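# Place top reel label-down on scanner glass

## Task

Take the reel on top of the stack and lay it flat on the scanner's glass with its label facing down.

## Robot and tools

ROBOT. Two arms, left_arm and right_arm, each ending in a two-finger gripper. The fingers extend along the gripper's +z axis and open and close along its y axis. end_effector_position is the point between the finger pads, roughly 1 cm short of the tips. Cameras: cam_head_left and cam_head_right, both 896x504.

FRAME. All positions and orientations are in one scene frame. The origin sits at table-top height, halfway between the arms' nominal bases. +z is up, +x points out over the table, and left_arm is on the +y side (image left/right do not match arm names). Positions are in metres; orientations are quaternions written w first (qw, qx, qy, qz). Real bases are offset from nominal; a BASES line, if present, gives their true place. Reported poses can be a few centimetres off, more at long reach.

ROW FORMAT. Every command row has 16 numbers, always for both arms: left_arm x, y, z, qw, qx, qy, qz, opening, then right_arm in the same 8-number order. x, y, z and the quaternion are an absolute target for that gripper in the scene frame, not an offset. Opening runs from -1 (closed) to +1 (fully open, 0.094 m). For an arm that should hold still, resend its last reported pose and wanted opening every time; to keep a gripper's orientation, repeat the same target quaternion rather than copying a drifted reported one.

execute_actions. Argument actions: a list with zero or one item. Empty list: just report the state (pictures included). An action item has rows (1 to 15 rows of 16 numbers) and steps (5 to 15, default 15); each step is 1/30 s, each row is used for one step and the last row repeats. Each target must lie within 0.6 m of that arm's last reported position along every gripper axis, or the whole call is refused and nothing is sent. A wait item has only steps (up to 300), counted from the previous result, so your thinking time eats into it. cameras: list of names, ["all"], or []; an unknown name invalidates the call. The result is read 5 steps before the action ends; those steps run afterwards.

move. target: one 16-number row or a list of up to 15 rows, absolute poses as above, no distance limit. speed: m/s, 0.002 to 2.9, default 0.25 (turning up to twice that in rad/s), one value or one per target. blend: metres, rounds corners between listed targets; default 0 stops at each. blocking=false returns after about 0.5 s while the move continues. The paths are straight, finish together, last at least 0.5 s and are cut off at 10 s. They do not avoid obstacles or the other arm. Faster moves lag and overshoot more and hit harder. Opening changes on the first target happen at once; on later targets they happen after arrival once everything is at rest. The result adds a move: line: done, off_target, moving, held or fault, plus limits (paced = pose clipped, held = steps withheld). An arm not named there reached within 10 mm and 2 degrees. Neither done nor off_target tells you about contact; friction and gravity alone can leave a gripper a centimetre or more off.

wait. seconds 0 to 10; lets things run, returns early if a move ends. stop: brakes the running move (needs some distance); fingers keep moving. zoom_image: camera (cam_head_left or cam_head_right) and region [x0, y0, x1, y1] in image pixels, origin top-left, at most 504x504, taken from the latest picture of that camera. finished_scene: scene = the current scene's number; ends it irreversibly and grades it; the result gives the next task.

CONTROL NOTES. Orientation commands are clipped to 40 degrees from the measured one each step; position wins if both cannot be reached. Elbows never fully straighten. Route paths around an arm's own base, not near it, or its shoulder posture may flip. Joint ranges (rad): waist -2.618 to 3.054, shoulder 0 to 3.142, elbow 0 to 3.142 (straight 2.901), wrist pitch -1.571 to 1.571, wrist yaw -1.571 to 1.571, wrist roll -2.094 to 2.094. Hand target in a result is the pose currently being driven to. A held last step keeps being retried.

RESULT LINES. grip_measured uses the opening scale; empty it may read up to ~2.7 mm wide; squeezing a hard part it reads up to ~3 mm under the part width (some grippers ~1.4 mm over). The fingers push at full force (about 50 to 64 N per pad) once commanded roughly 0.05 below first-touch reading; close slowly on fragile items. To release, command well above grip_measured. Joint torques follow joint order, include gravity, have per-arm offsets and noise; the first three wrap at ±28 N m. Joint velocities "within noise" means the arm is still. MOTOR HOT appears at 75 °C; at 90 °C the arm folds and idles; at 100 °C it drops. Avoid long holds, full stretch, and pushing into unreachable poses.

AVOID. Dropping the reel, releasing it while moving, slamming or pressing hard, objects leaving the table, grippers or fingers colliding between arms (a gripper closing on the other's fingers counts as a press), and arm stops. Loose items may occasionally get nudged. Nothing moves until the first robot call; after that the simulation runs during thinking.

Each tool is called as name(argument=value, ...), one argument or row to a line, values as JSON.

## Session

execute_actions(
  actions=[],
  cameras=["all"],
)

Scene clock: 0.00 s of 5600.00 s.
left_arm: end_effector_position=(+0.3160, +0.0848, +0.2155) grip_measured=+1.000 end_effector_quat_wxyz=(+0.475, +0.078, +0.862, -0.158) | right_arm: end_effector_position=(+0.2585, -0.1084, +0.1800) grip_measured=+1.000 end_effector_quat_wxyz=(+0.363, -0.070, +0.913, +0.171)
Joint positions: left_arm=[-0.556 0.849 0.701 -0.379 -0.138 -0.311 0.094] | right_arm=[0.63 1.012 0.798 -0.539 0.124 0.479 0.094]
Joint velocities: within noise
Joint torques (N m): no reading
Heat: left arm: 38 °C; right arm: 38 °C.
Hand target: left_arm +0.3178, +0.0842, +0.2279; +0.489, +0.076, +0.853, -0.164 | right_arm +0.2601, -0.1080, +0.1879; +0.372, -0.069, +0.909, +0.174

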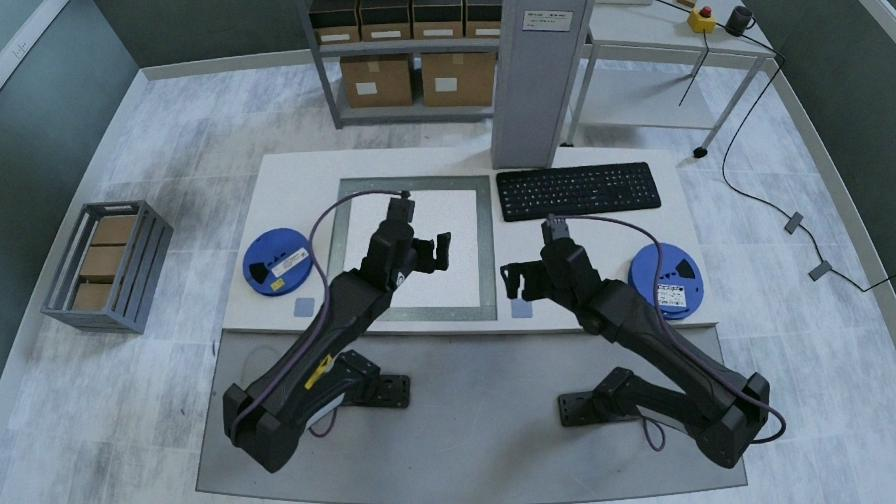

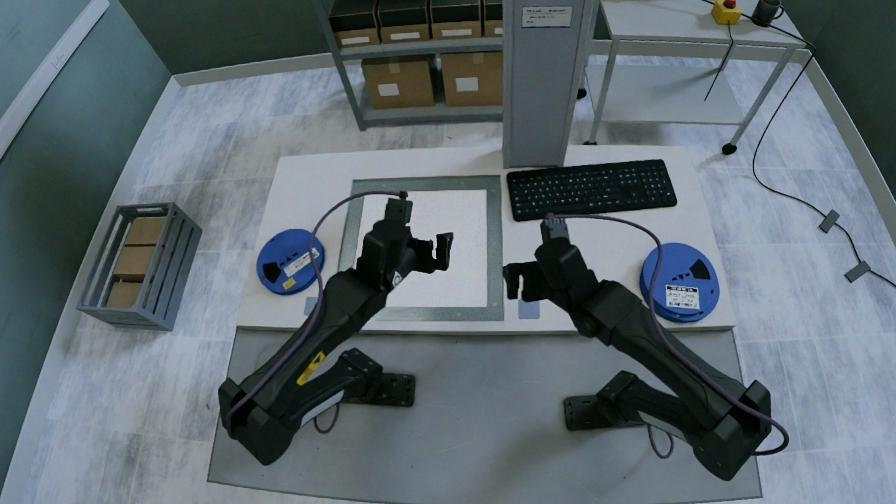

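zoom_image(
  camera="cam_head_left",
  region=[590, 220, 730, 340],
)

zoom_image(
  camera="cam_head_right",
  region=[610, 220, 750, 340],
)

zoom_image(
  camera="cam_head_left",
  region=[220, 210, 340, 330],
)

zoom_image(
  camera="cam_head_right",
  region=[230, 210, 350, 330],
)

zoom_image(
  camera="cam_head_left",
  region=[200, 140, 700, 504],
)

Scaled by 3.600 from the camera's 896x504 image, which has a finer 1280x720 frame.

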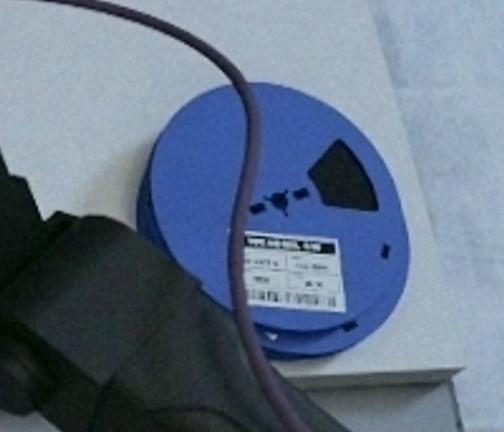

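Scaled by 3.600 from the camera's 896x504 image, which has a finer 1280x720 frame.

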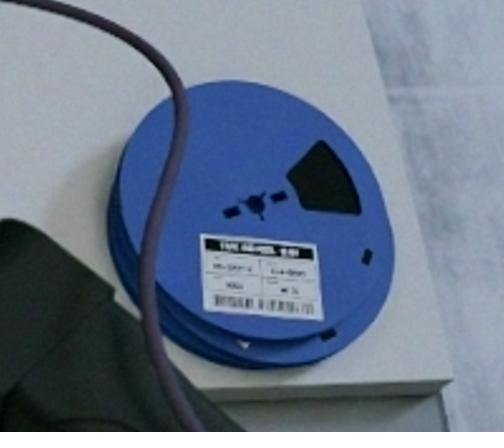

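Scaled by 4.200 from the camera's 896x504 image, which has a finer 1280x720 frame.

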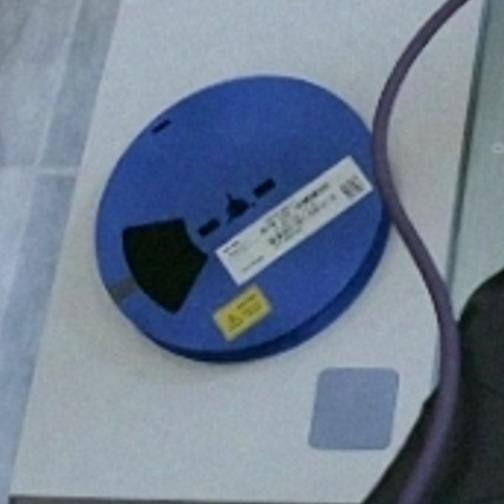

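Scaled by 4.200 from the camera's 896x504 image, which has a finer 1280x720 frame.

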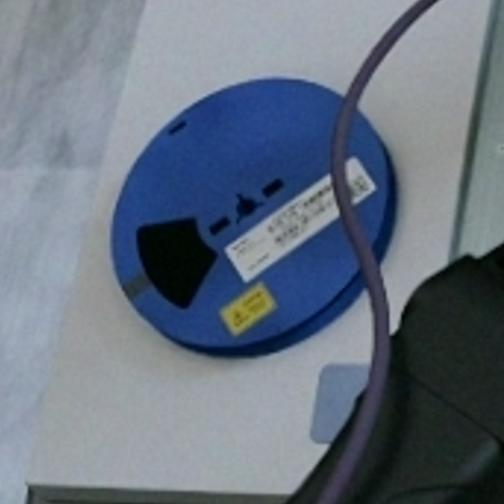

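Scaled by 1.008 from the camera's 896x504 image, which has a finer 1280x720 frame.

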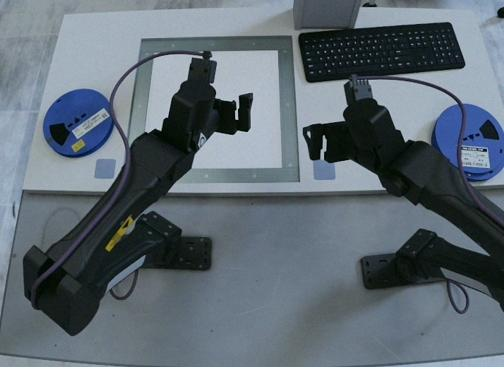

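move(
  target=[0.3160,0.0848,0.2155,0.475,0.078,0.862,-0.158,1, 0.28,-0.22,0.22,0.4226,0,0.9063,0,1],
  speed=0.15,
)

zoom_image(
  camera="cam_head_left",
  region=[590, 220, 730, 340],
)

zoom_image(
  camera="cam_head_right",
  region=[610, 220, 750, 340],
)

zoom_image(
  camera="cam_head_right",
  region=[380, 180, 630, 340],
)

zoom_image(
  camera="cam_head_left",
  region=[380, 180, 630, 340],
)

Scene clock: 3.67 s of 5600.00 s.
left_arm: end_effector_position=(+0.3157, +0.0850, +0.2148) grip_measured=+1.000 end_effector_quat_wxyz=(+0.474, +0.079, +0.863, -0.158) | right_arm: end_effector_position=(+0.2793, -0.2149, +0.2041) grip_measured=+1.000 end_effector_quat_wxyz=(+0.406, -0.005, +0.914, +0.005)
Joint positions: left_arm=[-0.556 0.849 0.701 -0.382 -0.138 -0.311 0.094] | right_arm=[0.407 0.932 0.862 -0.714 0.326 0.315 0.094]
Joint velocities: within noise
Joint torques (N m): left_arm=[-0.09 -1.29 7.32 1.84 -0.05 0] | right_arm=[-0.42 -3.33 9.94 1.84 0.37 -0.1]
Heat: left arm: 39 °C; right arm: 39 °C.
Hand target: left_arm +0.3160, +0.0849, +0.2155; +0.475, +0.078, +0.862, -0.158 | right_arm +0.2799, -0.2200, +0.2197; +0.423, +0.000, +0.906, +0.000
Off the commanded pose: left_arm 0.001 m, 0 deg | right_arm 0.017 m, 2 deg.
Kept back: nothing.
move: off_target (right_arm)

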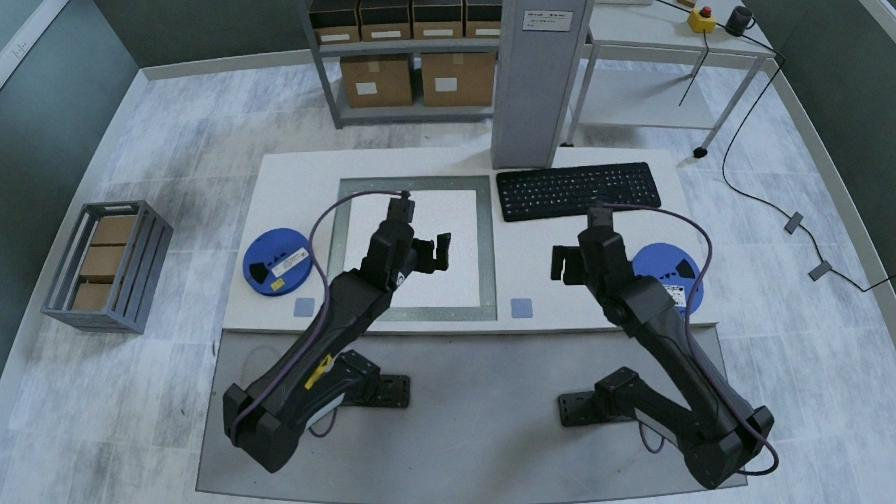

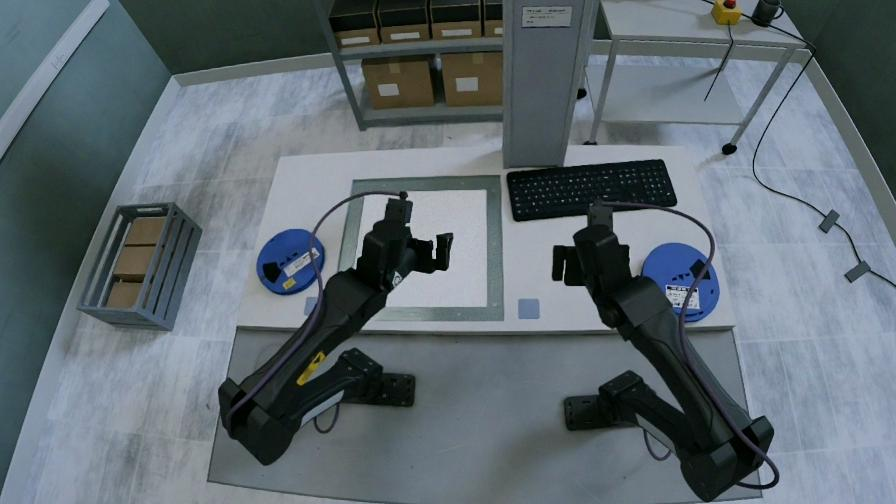

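Scaled by 3.600 from the camera's 896x504 image, which has a finer 1280x720 frame.

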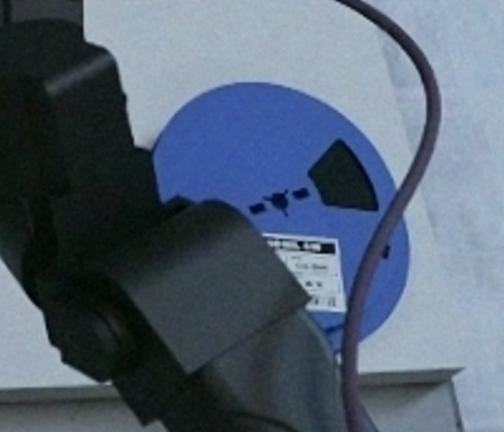

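Scaled by 3.600 from the camera's 896x504 image, which has a finer 1280x720 frame.

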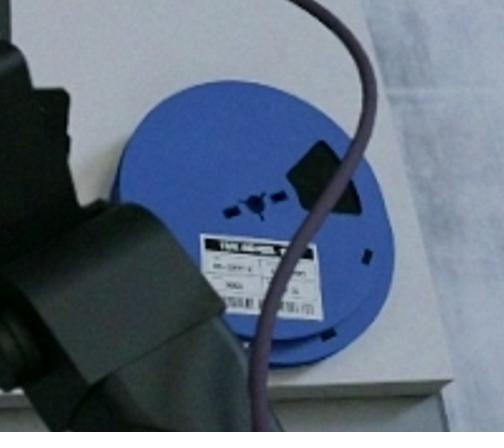

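Scaled by 2.016 from the camera's 896x504 image, which has a finer 1280x720 frame.

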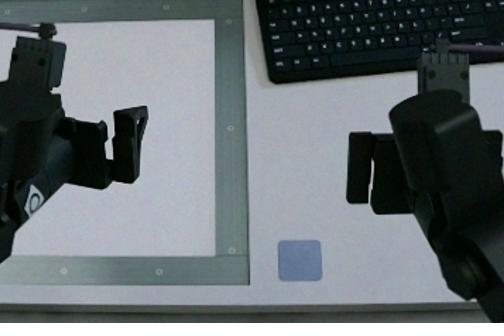

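Scaled by 2.016 from the camera's 896x504 image, which has a finer 1280x720 frame.

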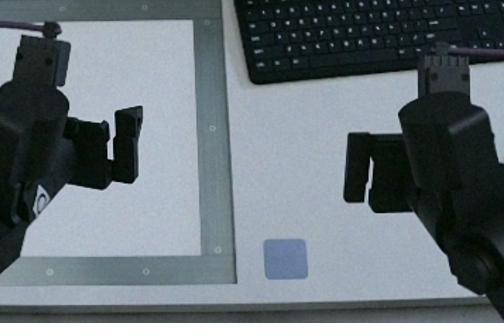

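move(
  target=[0.3160,0.0848,0.2155,0.475,0.078,0.862,-0.158,1, 0.42,-0.15,0.2,0.456,-0.1387,0.876,0.0722,1],
  speed=0.15,
)

zoom_image(
  camera="cam_head_left",
  region=[600, 220, 730, 340],
)

zoom_image(
  camera="cam_head_right",
  region=[620, 220, 750, 340],
)

Scene clock: 11.00 s of 5600.00 s.
left_arm: end_effector_position=(+0.3156, +0.0851, +0.2147) grip_measured=+1.000 end_effector_quat_wxyz=(+0.473, +0.079, +0.863, -0.157) | right_arm: end_effector_position=(+0.4090, -0.1527, +0.1848) grip_measured=+1.000 end_effector_quat_wxyz=(+0.435, -0.137, +0.887, +0.068)
Joint positions: left_arm=[-0.556 0.849 0.701 -0.383 -0.138 -0.311 0.094] | right_arm=[0.275 1.431 1.019 -0.246 0.018 0.016 0.094]
Joint velocities: within noise
Joint torques (N m): left_arm=[-0.09 -1.29 7.32 1.84 -0.05 0] | right_arm=[-0.46 -6.28 10.33 2.41 -0.07 -0.14]
Heat: left arm: 40 °C; right arm: 39 °C.
Hand target: left_arm +0.3160, +0.0849, +0.2154; +0.475, +0.078, +0.862, -0.158 | right_arm +0.4192, -0.1503, +0.2001; +0.456, -0.139, +0.876, +0.072
Off the commanded pose: left_arm 0.001 m, 0 deg | right_arm 0.019 m, 3 deg.
Kept back: nothing.
move: off_target (right_arm)

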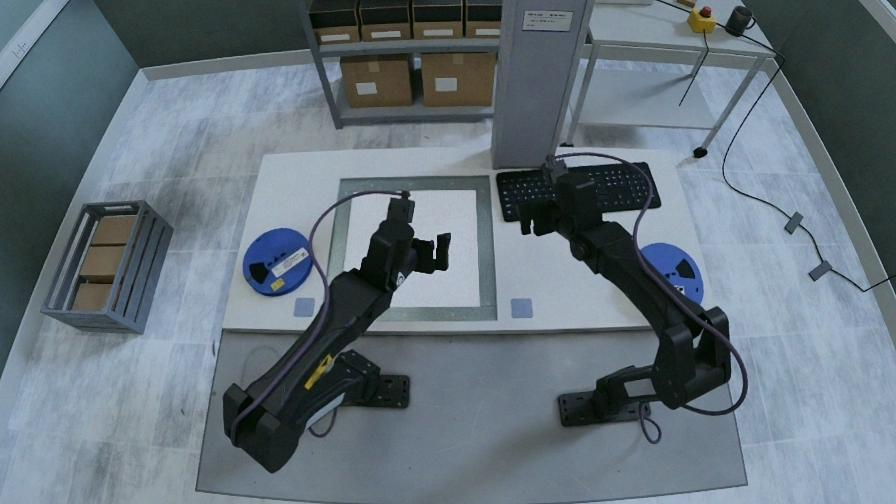

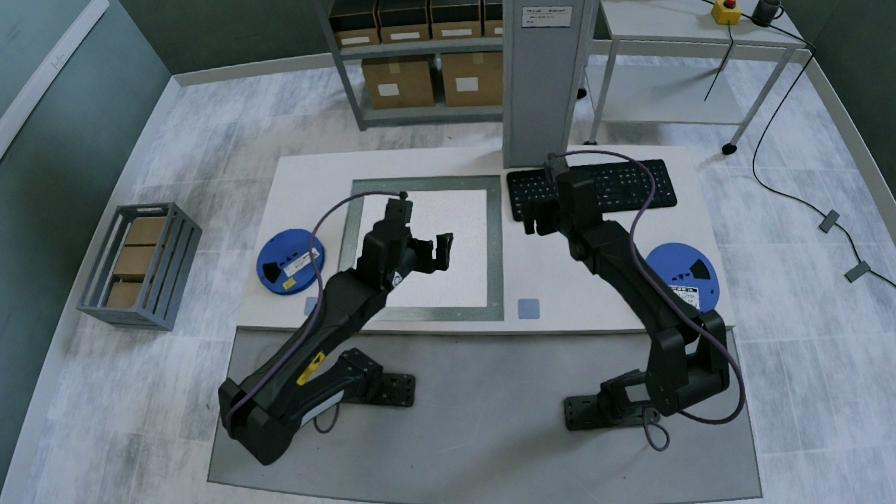

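Scaled by 3.877 from the camera's 896x504 image, which has a finer 1280x720 frame.

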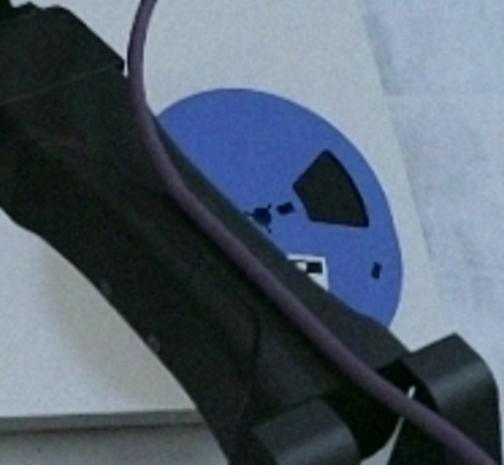

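Scaled by 3.877 from the camera's 896x504 image, which has a finer 1280x720 frame.

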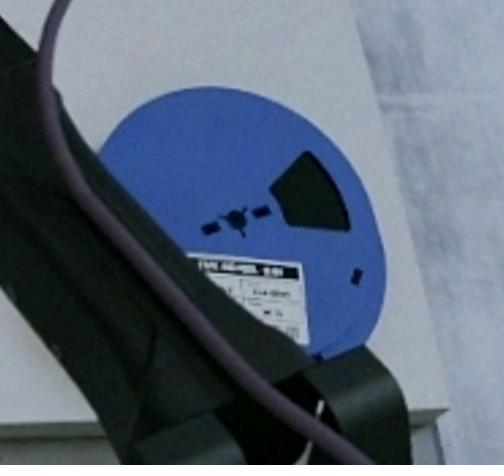

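move(
  target=[
    [0.26,0.24,0.25,0.475,0,0.88,0,1, 0.36,-0.12,0.22,0.456,-0.1387,0.876,0.0722,1],
    [0.26,0.24,0.25,0.475,0,0.88,0,1, 0.27,-0.06,0.24,0.40,-0.165,0.86,0.28,1],
  ],
  speed=0.2,
  blend=0.05,
)

zoom_image(
  camera="cam_head_left",
  region=[620, 230, 720, 330],
)

zoom_image(
  camera="cam_head_right",
  region=[630, 230, 730, 330],
)

zoom_image(
  camera="cam_head_right",
  region=[250, 220, 340, 310],
)

Scene clock: 14.23 s of 5600.00 s.
left_arm: end_effector_position=(+0.2599, +0.2407, +0.2309) grip_measured=+1.000 end_effector_quat_wxyz=(+0.452, -0.004, +0.892, +0.000) | right_arm: end_effector_position=(+0.2761, -0.0598, +0.2378) grip_measured=+1.000 end_effector_quat_wxyz=(+0.401, -0.165, +0.860, +0.271)
Joint positions: left_arm=[0.122 0.561 0.813 -0.888 0.082 0.057 0.094] | right_arm=[0.579 1.082 0.916 -0.4 -0.126 0.326 0.094]
Joint velocities: within noise
Joint torques (N m): left_arm=[0.39 0.5 9.73 1.78 0.11 0.07] | right_arm=[0.42 -5.53 6.98 2.18 -0.12 0.09]
Heat: left arm: 40 °C; right arm: 39 °C.
Hand target: left_arm +0.2596, +0.2400, +0.2497; +0.475, +0.000, +0.880, +0.000 | right_arm +0.2702, -0.0600, +0.2399; +0.399, -0.165, +0.858, +0.279
Off the commanded pose: left_arm 0.019 m, 3 deg | right_arm 0.006 m, 1 deg.
Kept back: nothing.
move: off_target (left_arm)

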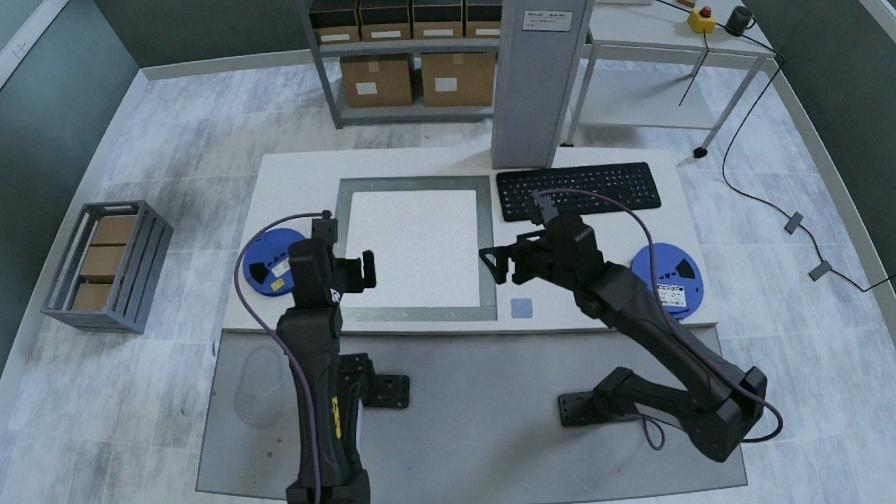

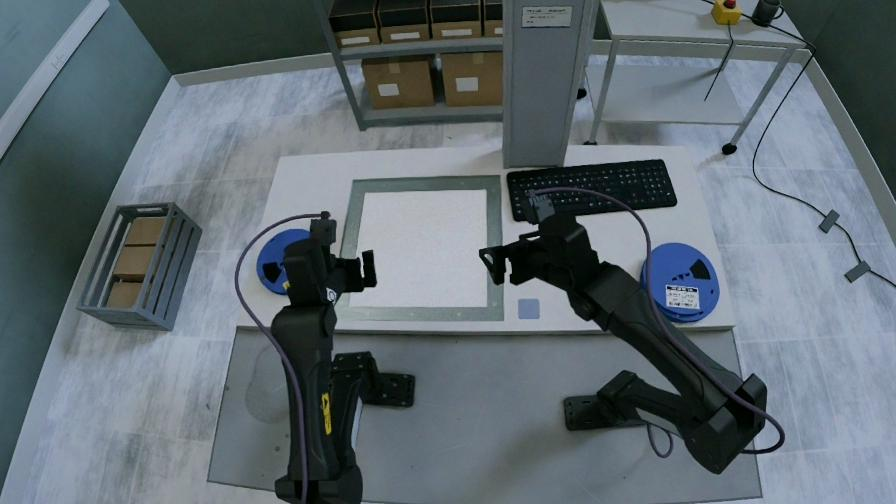

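Scaled by 5.040 from the camera's 896x504 image, which has a finer 1280x720 frame.

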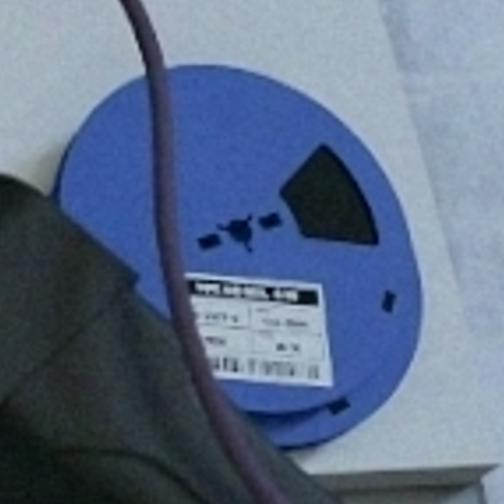

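Scaled by 5.040 from the camera's 896x504 image, which has a finer 1280x720 frame.

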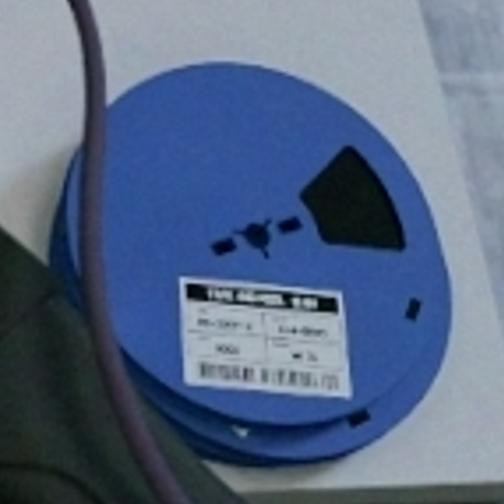

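Scaled by 5.600 from the camera's 896x504 image, which has a finer 1280x720 frame.

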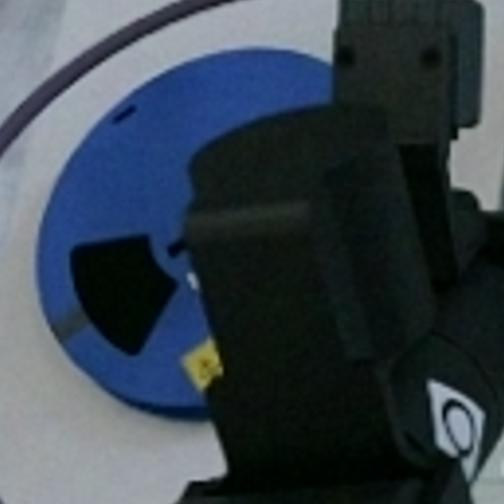

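move(
  target=[
    [0.26,0.24,0.25,0.475,0,0.88,0,1, 0.42,-0.25,0.27,0.26,0,0.966,0,0.2],
    [0.26,0.24,0.25,0.475,0,0.88,0,1, 0.45,-0.45,0.2,-0.04,0,0.999,0,0.2],
  ],
  speed=0.2,
  blend=0.05,
)

zoom_image(
  camera="cam_head_left",
  region=[600, 180, 760, 340],
)

zoom_image(
  camera="cam_head_right",
  region=[600, 180, 760, 340],
)

Scene clock: 21.97 s of 5600.00 s.
left_arm: end_effector_position=(+0.2598, +0.2407, +0.2309) grip_measured=+1.000 end_effector_quat_wxyz=(+0.451, -0.003, +0.892, +0.000) | right_arm: end_effector_position=(+0.4485, -0.4507, +0.1998) grip_measured=+0.202 end_effector_quat_wxyz=(+0.116, +0.007, +0.992, -0.051)
Joint positions: left_arm=[0.122 0.561 0.813 -0.889 0.083 0.057 0.094] | right_arm=[-0.397 2.261 2.509 -1.564 0.02 -0.329 0.056]
Joint velocities: within noise
Joint torques (N m): left_arm=[0.4 0.5 9.73 1.78 0.11 0.05] | right_arm=[0.31 -12.83 8.24 1 0.05 -0.13]
Heat: left arm: 40 °C; right arm: 40 °C.
Hand target: left_arm +0.2596, +0.2400, +0.2499; +0.475, +0.000, +0.880, +0.000 | right_arm +0.4496, -0.4498, +0.1995; +0.113, -0.001, +0.992, -0.054
Off the commanded pose: left_arm 0.019 m, 3 deg | right_arm 0.002 m, 19 deg.
joint sent to its limit (right arm) — joint 4 (wrist pitch), lower limit.
Kept back: nothing.
move: off_target (left_arm, right_arm)

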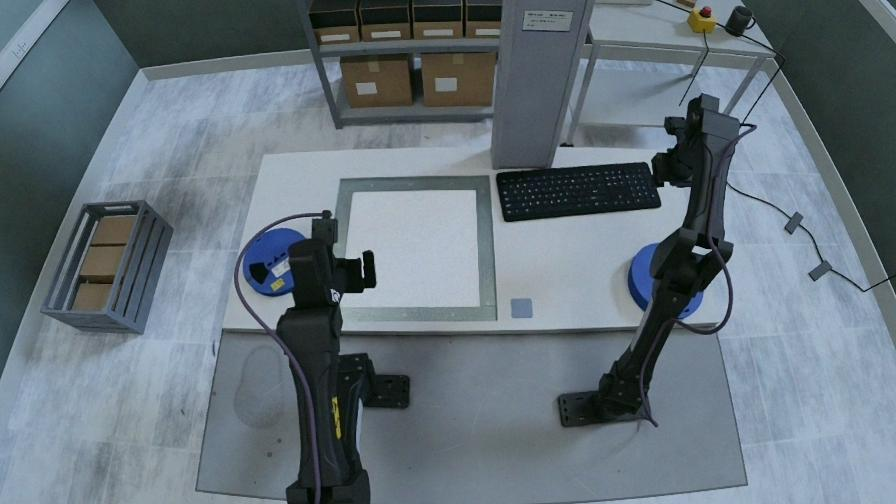

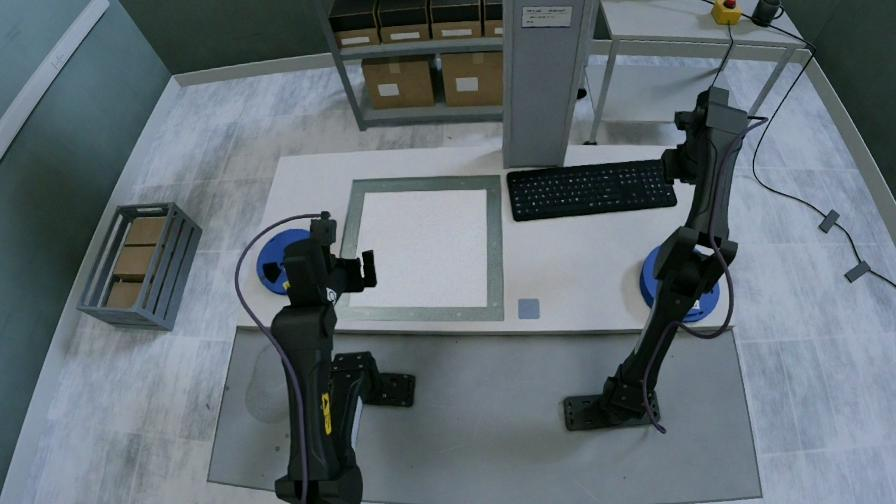

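Scaled by 3.150 from the camera's 896x504 image, which has a finer 1280x720 frame.

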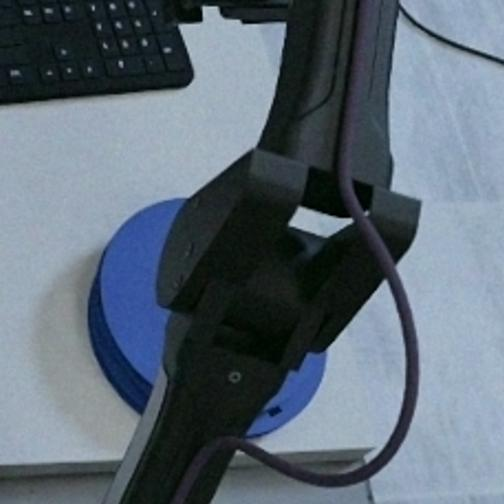

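Scaled by 3.150 from the camera's 896x504 image, which has a finer 1280x720 frame.

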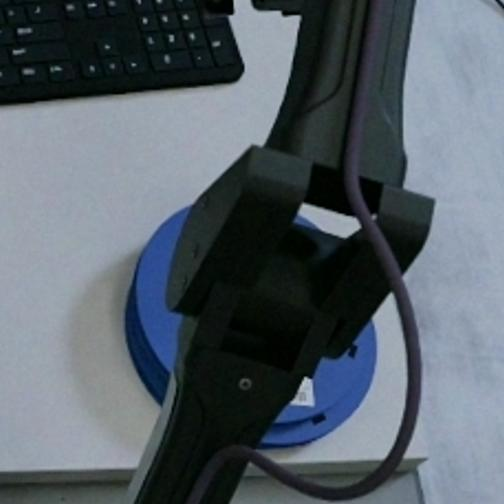

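move(
  target=[0.26,0.24,0.25,0.475,0,0.88,0,1, 0.46,-0.46,0.09,0,0,1,0,0.2],
  speed=0.12,
)

zoom_image(
  camera="cam_head_left",
  region=[600, 180, 760, 340],
)

zoom_image(
  camera="cam_head_right",
  region=[600, 180, 760, 340],
)

Scene clock: 23.67 s of 5600.00 s.
left_arm: end_effector_position=(+0.2597, +0.2407, +0.2308) grip_measured=+1.000 end_effector_quat_wxyz=(+0.451, -0.003, +0.892, +0.000) | right_arm: end_effector_position=(+0.4589, -0.4594, +0.0896) grip_measured=+0.202 end_effector_quat_wxyz=(+0.012, +0.003, +1.000, -0.012)
Joint positions: left_arm=[0.122 0.561 0.813 -0.889 0.083 0.057 0.094] | right_arm=[-0.409 2.523 2.548 -1.565 0.015 -0.348 0.056]
Joint velocities: within noise
Joint torques (N m): left_arm=[0.39 0.51 9.72 1.78 0.11 0.06] | right_arm=[-0.46 -15.09 8.29 0.56 -0.13 -0.13]
Heat: left arm: 40 °C; right arm: 40 °C.
Hand target: left_arm +0.2595, +0.2400, +0.2498; +0.475, +0.000, +0.880, +0.000 | right_arm +0.4597, -0.4599, +0.0898; +0.014, +0.000, +1.000, -0.005
Off the commanded pose: left_arm 0.019 m, 3 deg | right_arm 0.001 m, 2 deg.
joint sent to its limit (right arm) — joint 4 (wrist pitch), lower limit.
Kept back: nothing.
move: off_target (left_arm)

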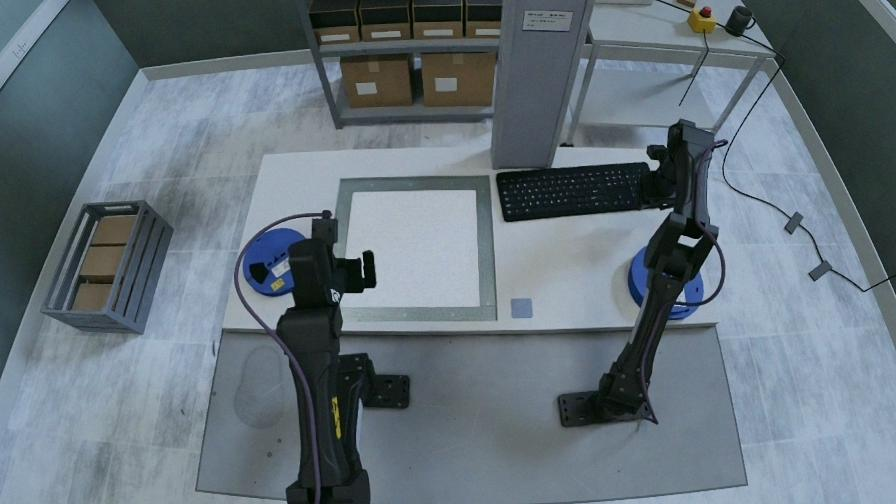

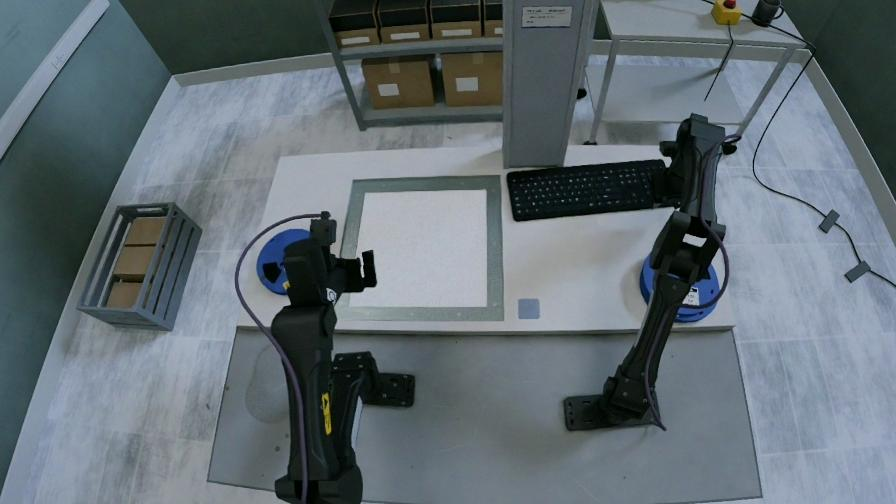

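Scaled by 3.150 from the camera's 896x504 image, which has a finer 1280x720 frame.

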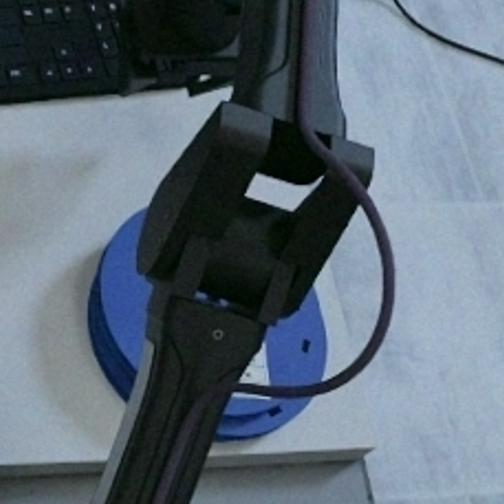

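Scaled by 3.150 from the camera's 896x504 image, which has a finer 1280x720 frame.

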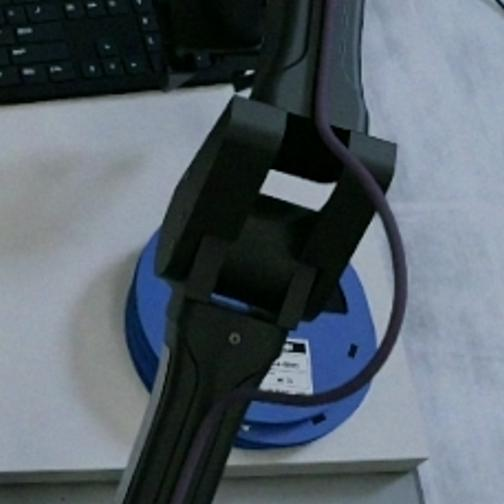

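move(
  target=[0.26,0.24,0.25,0.475,0,0.88,0,1, 0.465,-0.46,0.04,0,0,1,0,0.2],
  speed=0.08,
)

zoom_image(
  camera="cam_head_left",
  region=[620, 180, 740, 300],
)

zoom_image(
  camera="cam_head_right",
  region=[620, 180, 740, 300],
)

Scene clock: 25.20 s of 5600.00 s.
left_arm: end_effector_position=(+0.2597, +0.2407, +0.2308) grip_measured=+1.000 end_effector_quat_wxyz=(+0.451, -0.003, +0.892, +0.000) | right_arm: end_effector_position=(+0.4610, -0.4601, +0.0500) grip_measured=+0.202 end_effector_quat_wxyz=(-0.002, +0.002, +1.000, -0.006)
Joint positions: left_arm=[0.122 0.561 0.813 -0.889 0.083 0.057 0.094] | right_arm=[-0.409 2.543 2.427 -1.454 0.014 -0.348 0.056]
Joint velocities: within noise
Joint torques (N m): left_arm=[0.39 0.5 9.73 1.78 0.11 0.06] | right_arm=[-0.17 -14.87 5.94 0.84 -0.15 -0.1]
Heat: left arm: 40 °C; right arm: 41 °C.
Hand target: left_arm +0.2596, +0.2400, +0.2498; +0.475, +0.000, +0.880, +0.000 | right_arm +0.4648, -0.4599, +0.0402; +0.000, +0.000, +1.000, +0.000
Off the commanded pose: left_arm 0.019 m, 3 deg | right_arm 0.011 m, 1 deg.
Kept back: nothing.
move: off_target (left_arm, right_arm)

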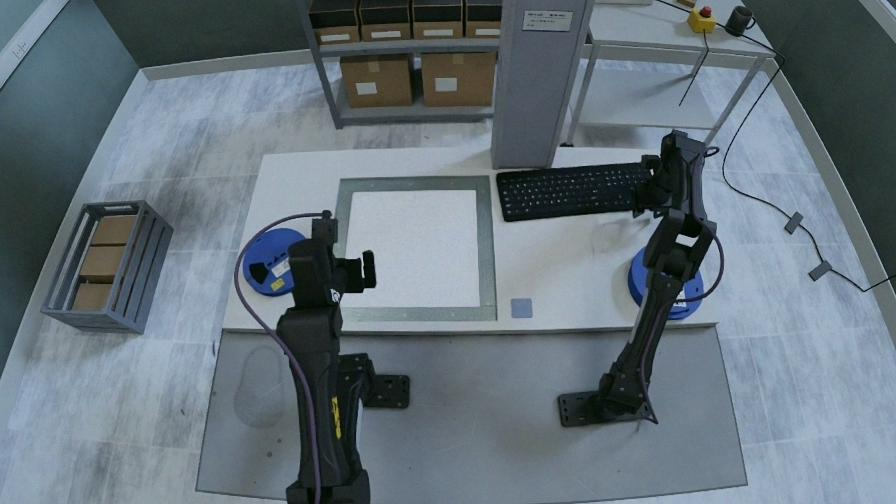

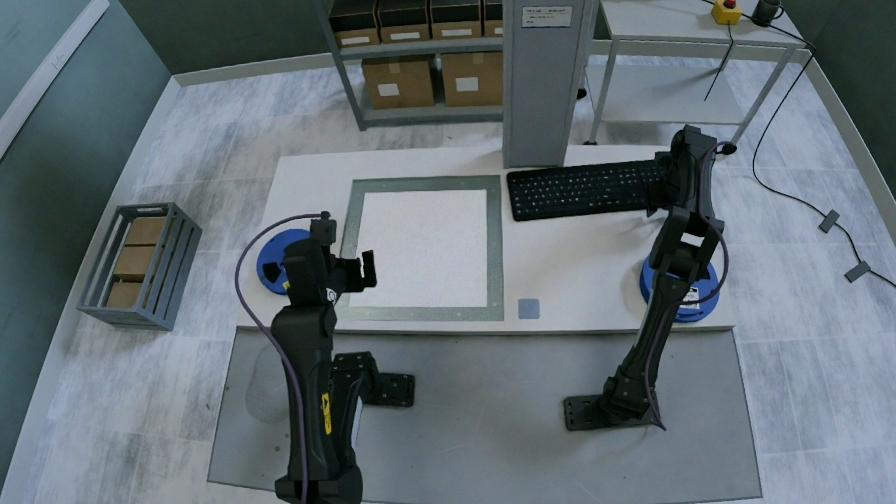

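Scaled by 4.200 from the camera's 896x504 image, which has a finer 1280x720 frame.

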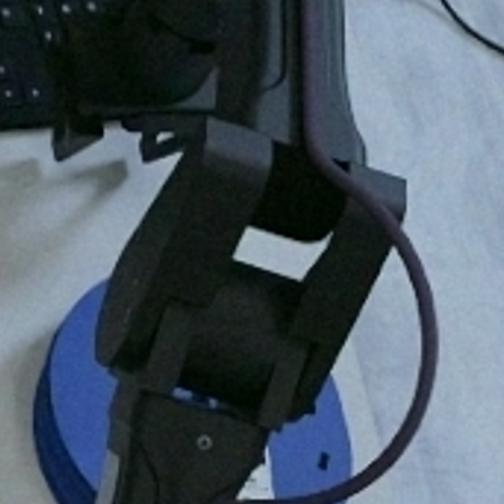

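Scaled by 4.200 from the camera's 896x504 image, which has a finer 1280x720 frame.

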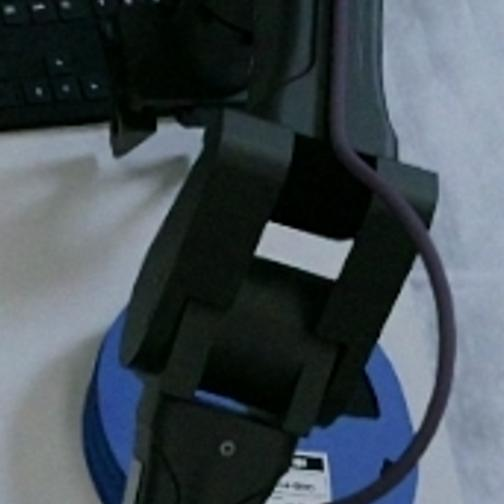

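move(
  target=[0.26,0.24,0.25,0.475,0,0.88,0,1, 0.465,-0.46,0.02,0,0,1,0,0.2],
  speed=0.04,
  cameras=[],
)

move(
  target=[0.26,0.24,0.25,0.475,0,0.88,0,1, 0.465,-0.46,0.010,0,0,1,0,0.2],
  speed=0.03,
  cameras=[],
)

Scene clock: 26.33 s of 5600.00 s.
left_arm: end_effector_position=(+0.2597, +0.2407, +0.2308) grip_measured=+1.000 end_effector_quat_wxyz=(+0.451, -0.003, +0.892, +0.000) | right_arm: end_effector_position=(+0.4616, -0.4596, +0.0412) grip_measured=+0.202 end_effector_quat_wxyz=(+0.001, +0.002, +1.000, -0.006)
Joint positions: left_arm=[0.122 0.561 0.813 -0.889 0.083 0.057 0.094] | right_arm=[-0.409 2.528 2.364 -1.4 0.01 -0.348 0.056]
Joint velocities: within noise
Joint torques (N m): left_arm=[0.39 0.5 9.73 1.78 0.11 0.06] | right_arm=[-0.14 -14.23 3.07 1.19 -0.12 -0.1]
Heat: left arm: 40 °C; right arm: 41 °C.
Hand target: left_arm +0.2596, +0.2400, +0.2498; +0.475, +0.000, +0.880, +0.000 | right_arm +0.4641, -0.4597, +0.0205; -0.001, +0.000, +1.000, +0.000
Off the commanded pose: left_arm 0.019 m, 3 deg | right_arm 0.021 m, 1 deg.
Kept back: nothing.
move: off_target (left_arm, right_arm)
No camera images: "cameras" was empty.

Scene clock: 27.03 s of 5600.00 s.
left_arm: end_effector_position=(+0.2597, +0.2407, +0.2308) grip_measured=+1.000 end_effector_quat_wxyz=(+0.451, -0.003, +0.892, +0.000) | right_arm: end_effector_position=(+0.4616, -0.4591, +0.0407) grip_measured=+0.202 end_effector_quat_wxyz=(+0.007, +0.002, +1.000, -0.007)
Joint positions: left_arm=[0.122 0.561 0.813 -0.889 0.083 0.057 0.094] | right_arm=[-0.409 2.506 2.321 -1.368 0.008 -0.348 0.056]
Joint velocities: within noise
Joint torques (N m): left_arm=[0.39 0.5 9.73 1.77 0.11 0.06] | right_arm=[-0.13 -12.6 2.76 1.34 -0.07 -0.09]
Heat: left arm: 40 °C; right arm: 41 °C.
Hand target: left_arm +0.2596, +0.2400, +0.2499; +0.475, +0.000, +0.880, +0.000 | right_arm +0.4632, -0.4594, +0.0109; -0.001, +0.000, +1.000, +0.000
Off the commanded pose: left_arm 0.019 m, 3 deg | right_arm 0.031 m, 1 deg.
Kept back: nothing.
move: off_target (left_arm, right_arm)
No camera images: "cameras" was empty.

move(
  target=[0.26,0.24,0.25,0.475,0,0.88,0,1, 0.465,-0.46,0.016,0,0,1,0,0.2],
  speed=0.04,
)

zoom_image(
  camera="cam_head_left",
  region=[620, 190, 700, 270],
)

zoom_image(
  camera="cam_head_right",
  region=[620, 190, 700, 270],
)

Scene clock: 28.07 s of 5600.00 s.
left_arm: end_effector_position=(+0.2597, +0.2407, +0.2308) grip_measured=+1.000 end_effector_quat_wxyz=(+0.451, -0.003, +0.892, +0.000) | right_arm: end_effector_position=(+0.4617, -0.4590, +0.0409) grip_measured=+0.202 end_effector_quat_wxyz=(+0.008, +0.002, +1.000, -0.007)
Joint positions: left_arm=[0.122 0.561 0.813 -0.889 0.083 0.057 0.094] | right_arm=[-0.409 2.503 2.315 -1.363 0.007 -0.348 0.056]
Joint velocities: within noise
Joint torques (N m): left_arm=[0.39 0.5 9.73 1.78 0.11 0.06] | right_arm=[-0.13 -12.52 5.09 1.08 -0.07 -0.1]
Heat: left arm: 40 °C; right arm: 42 °C.
Hand target: left_arm +0.2596, +0.2400, +0.2499; +0.475, +0.000, +0.880, +0.000 | right_arm +0.4638, -0.4596, +0.0165; +0.000, +0.000, +1.000, +0.000
Off the commanded pose: left_arm 0.019 m, 3 deg | right_arm 0.025 m, 1 deg.
Kept back: nothing.
move: off_target (left_arm, right_arm)

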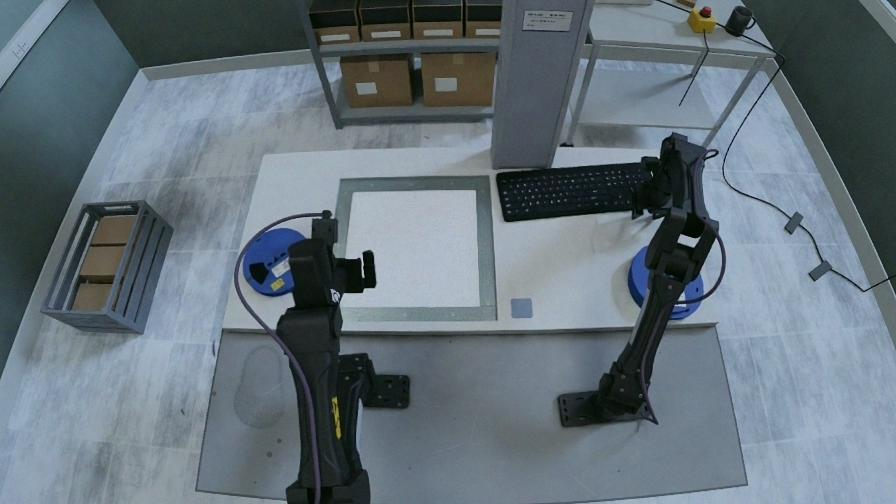

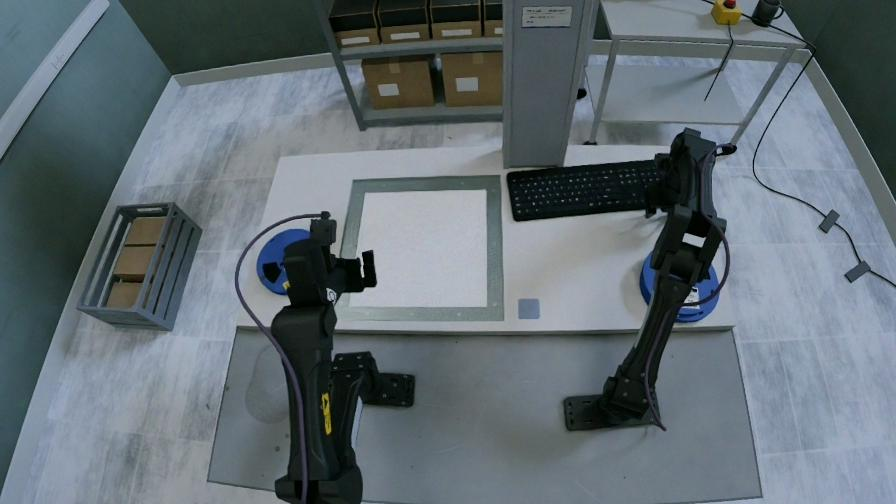

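Scaled by 6.300 from the camera's 896x504 image, which has a finer 1280x720 frame.

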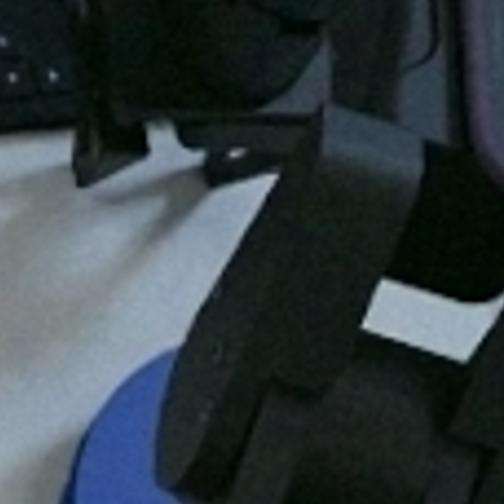

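Scaled by 6.300 from the camera's 896x504 image, which has a finer 1280x720 frame.

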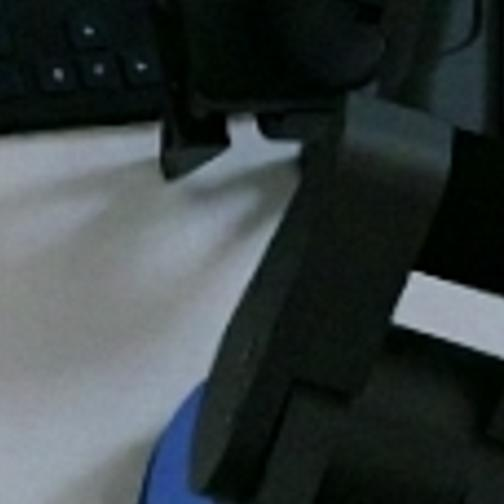

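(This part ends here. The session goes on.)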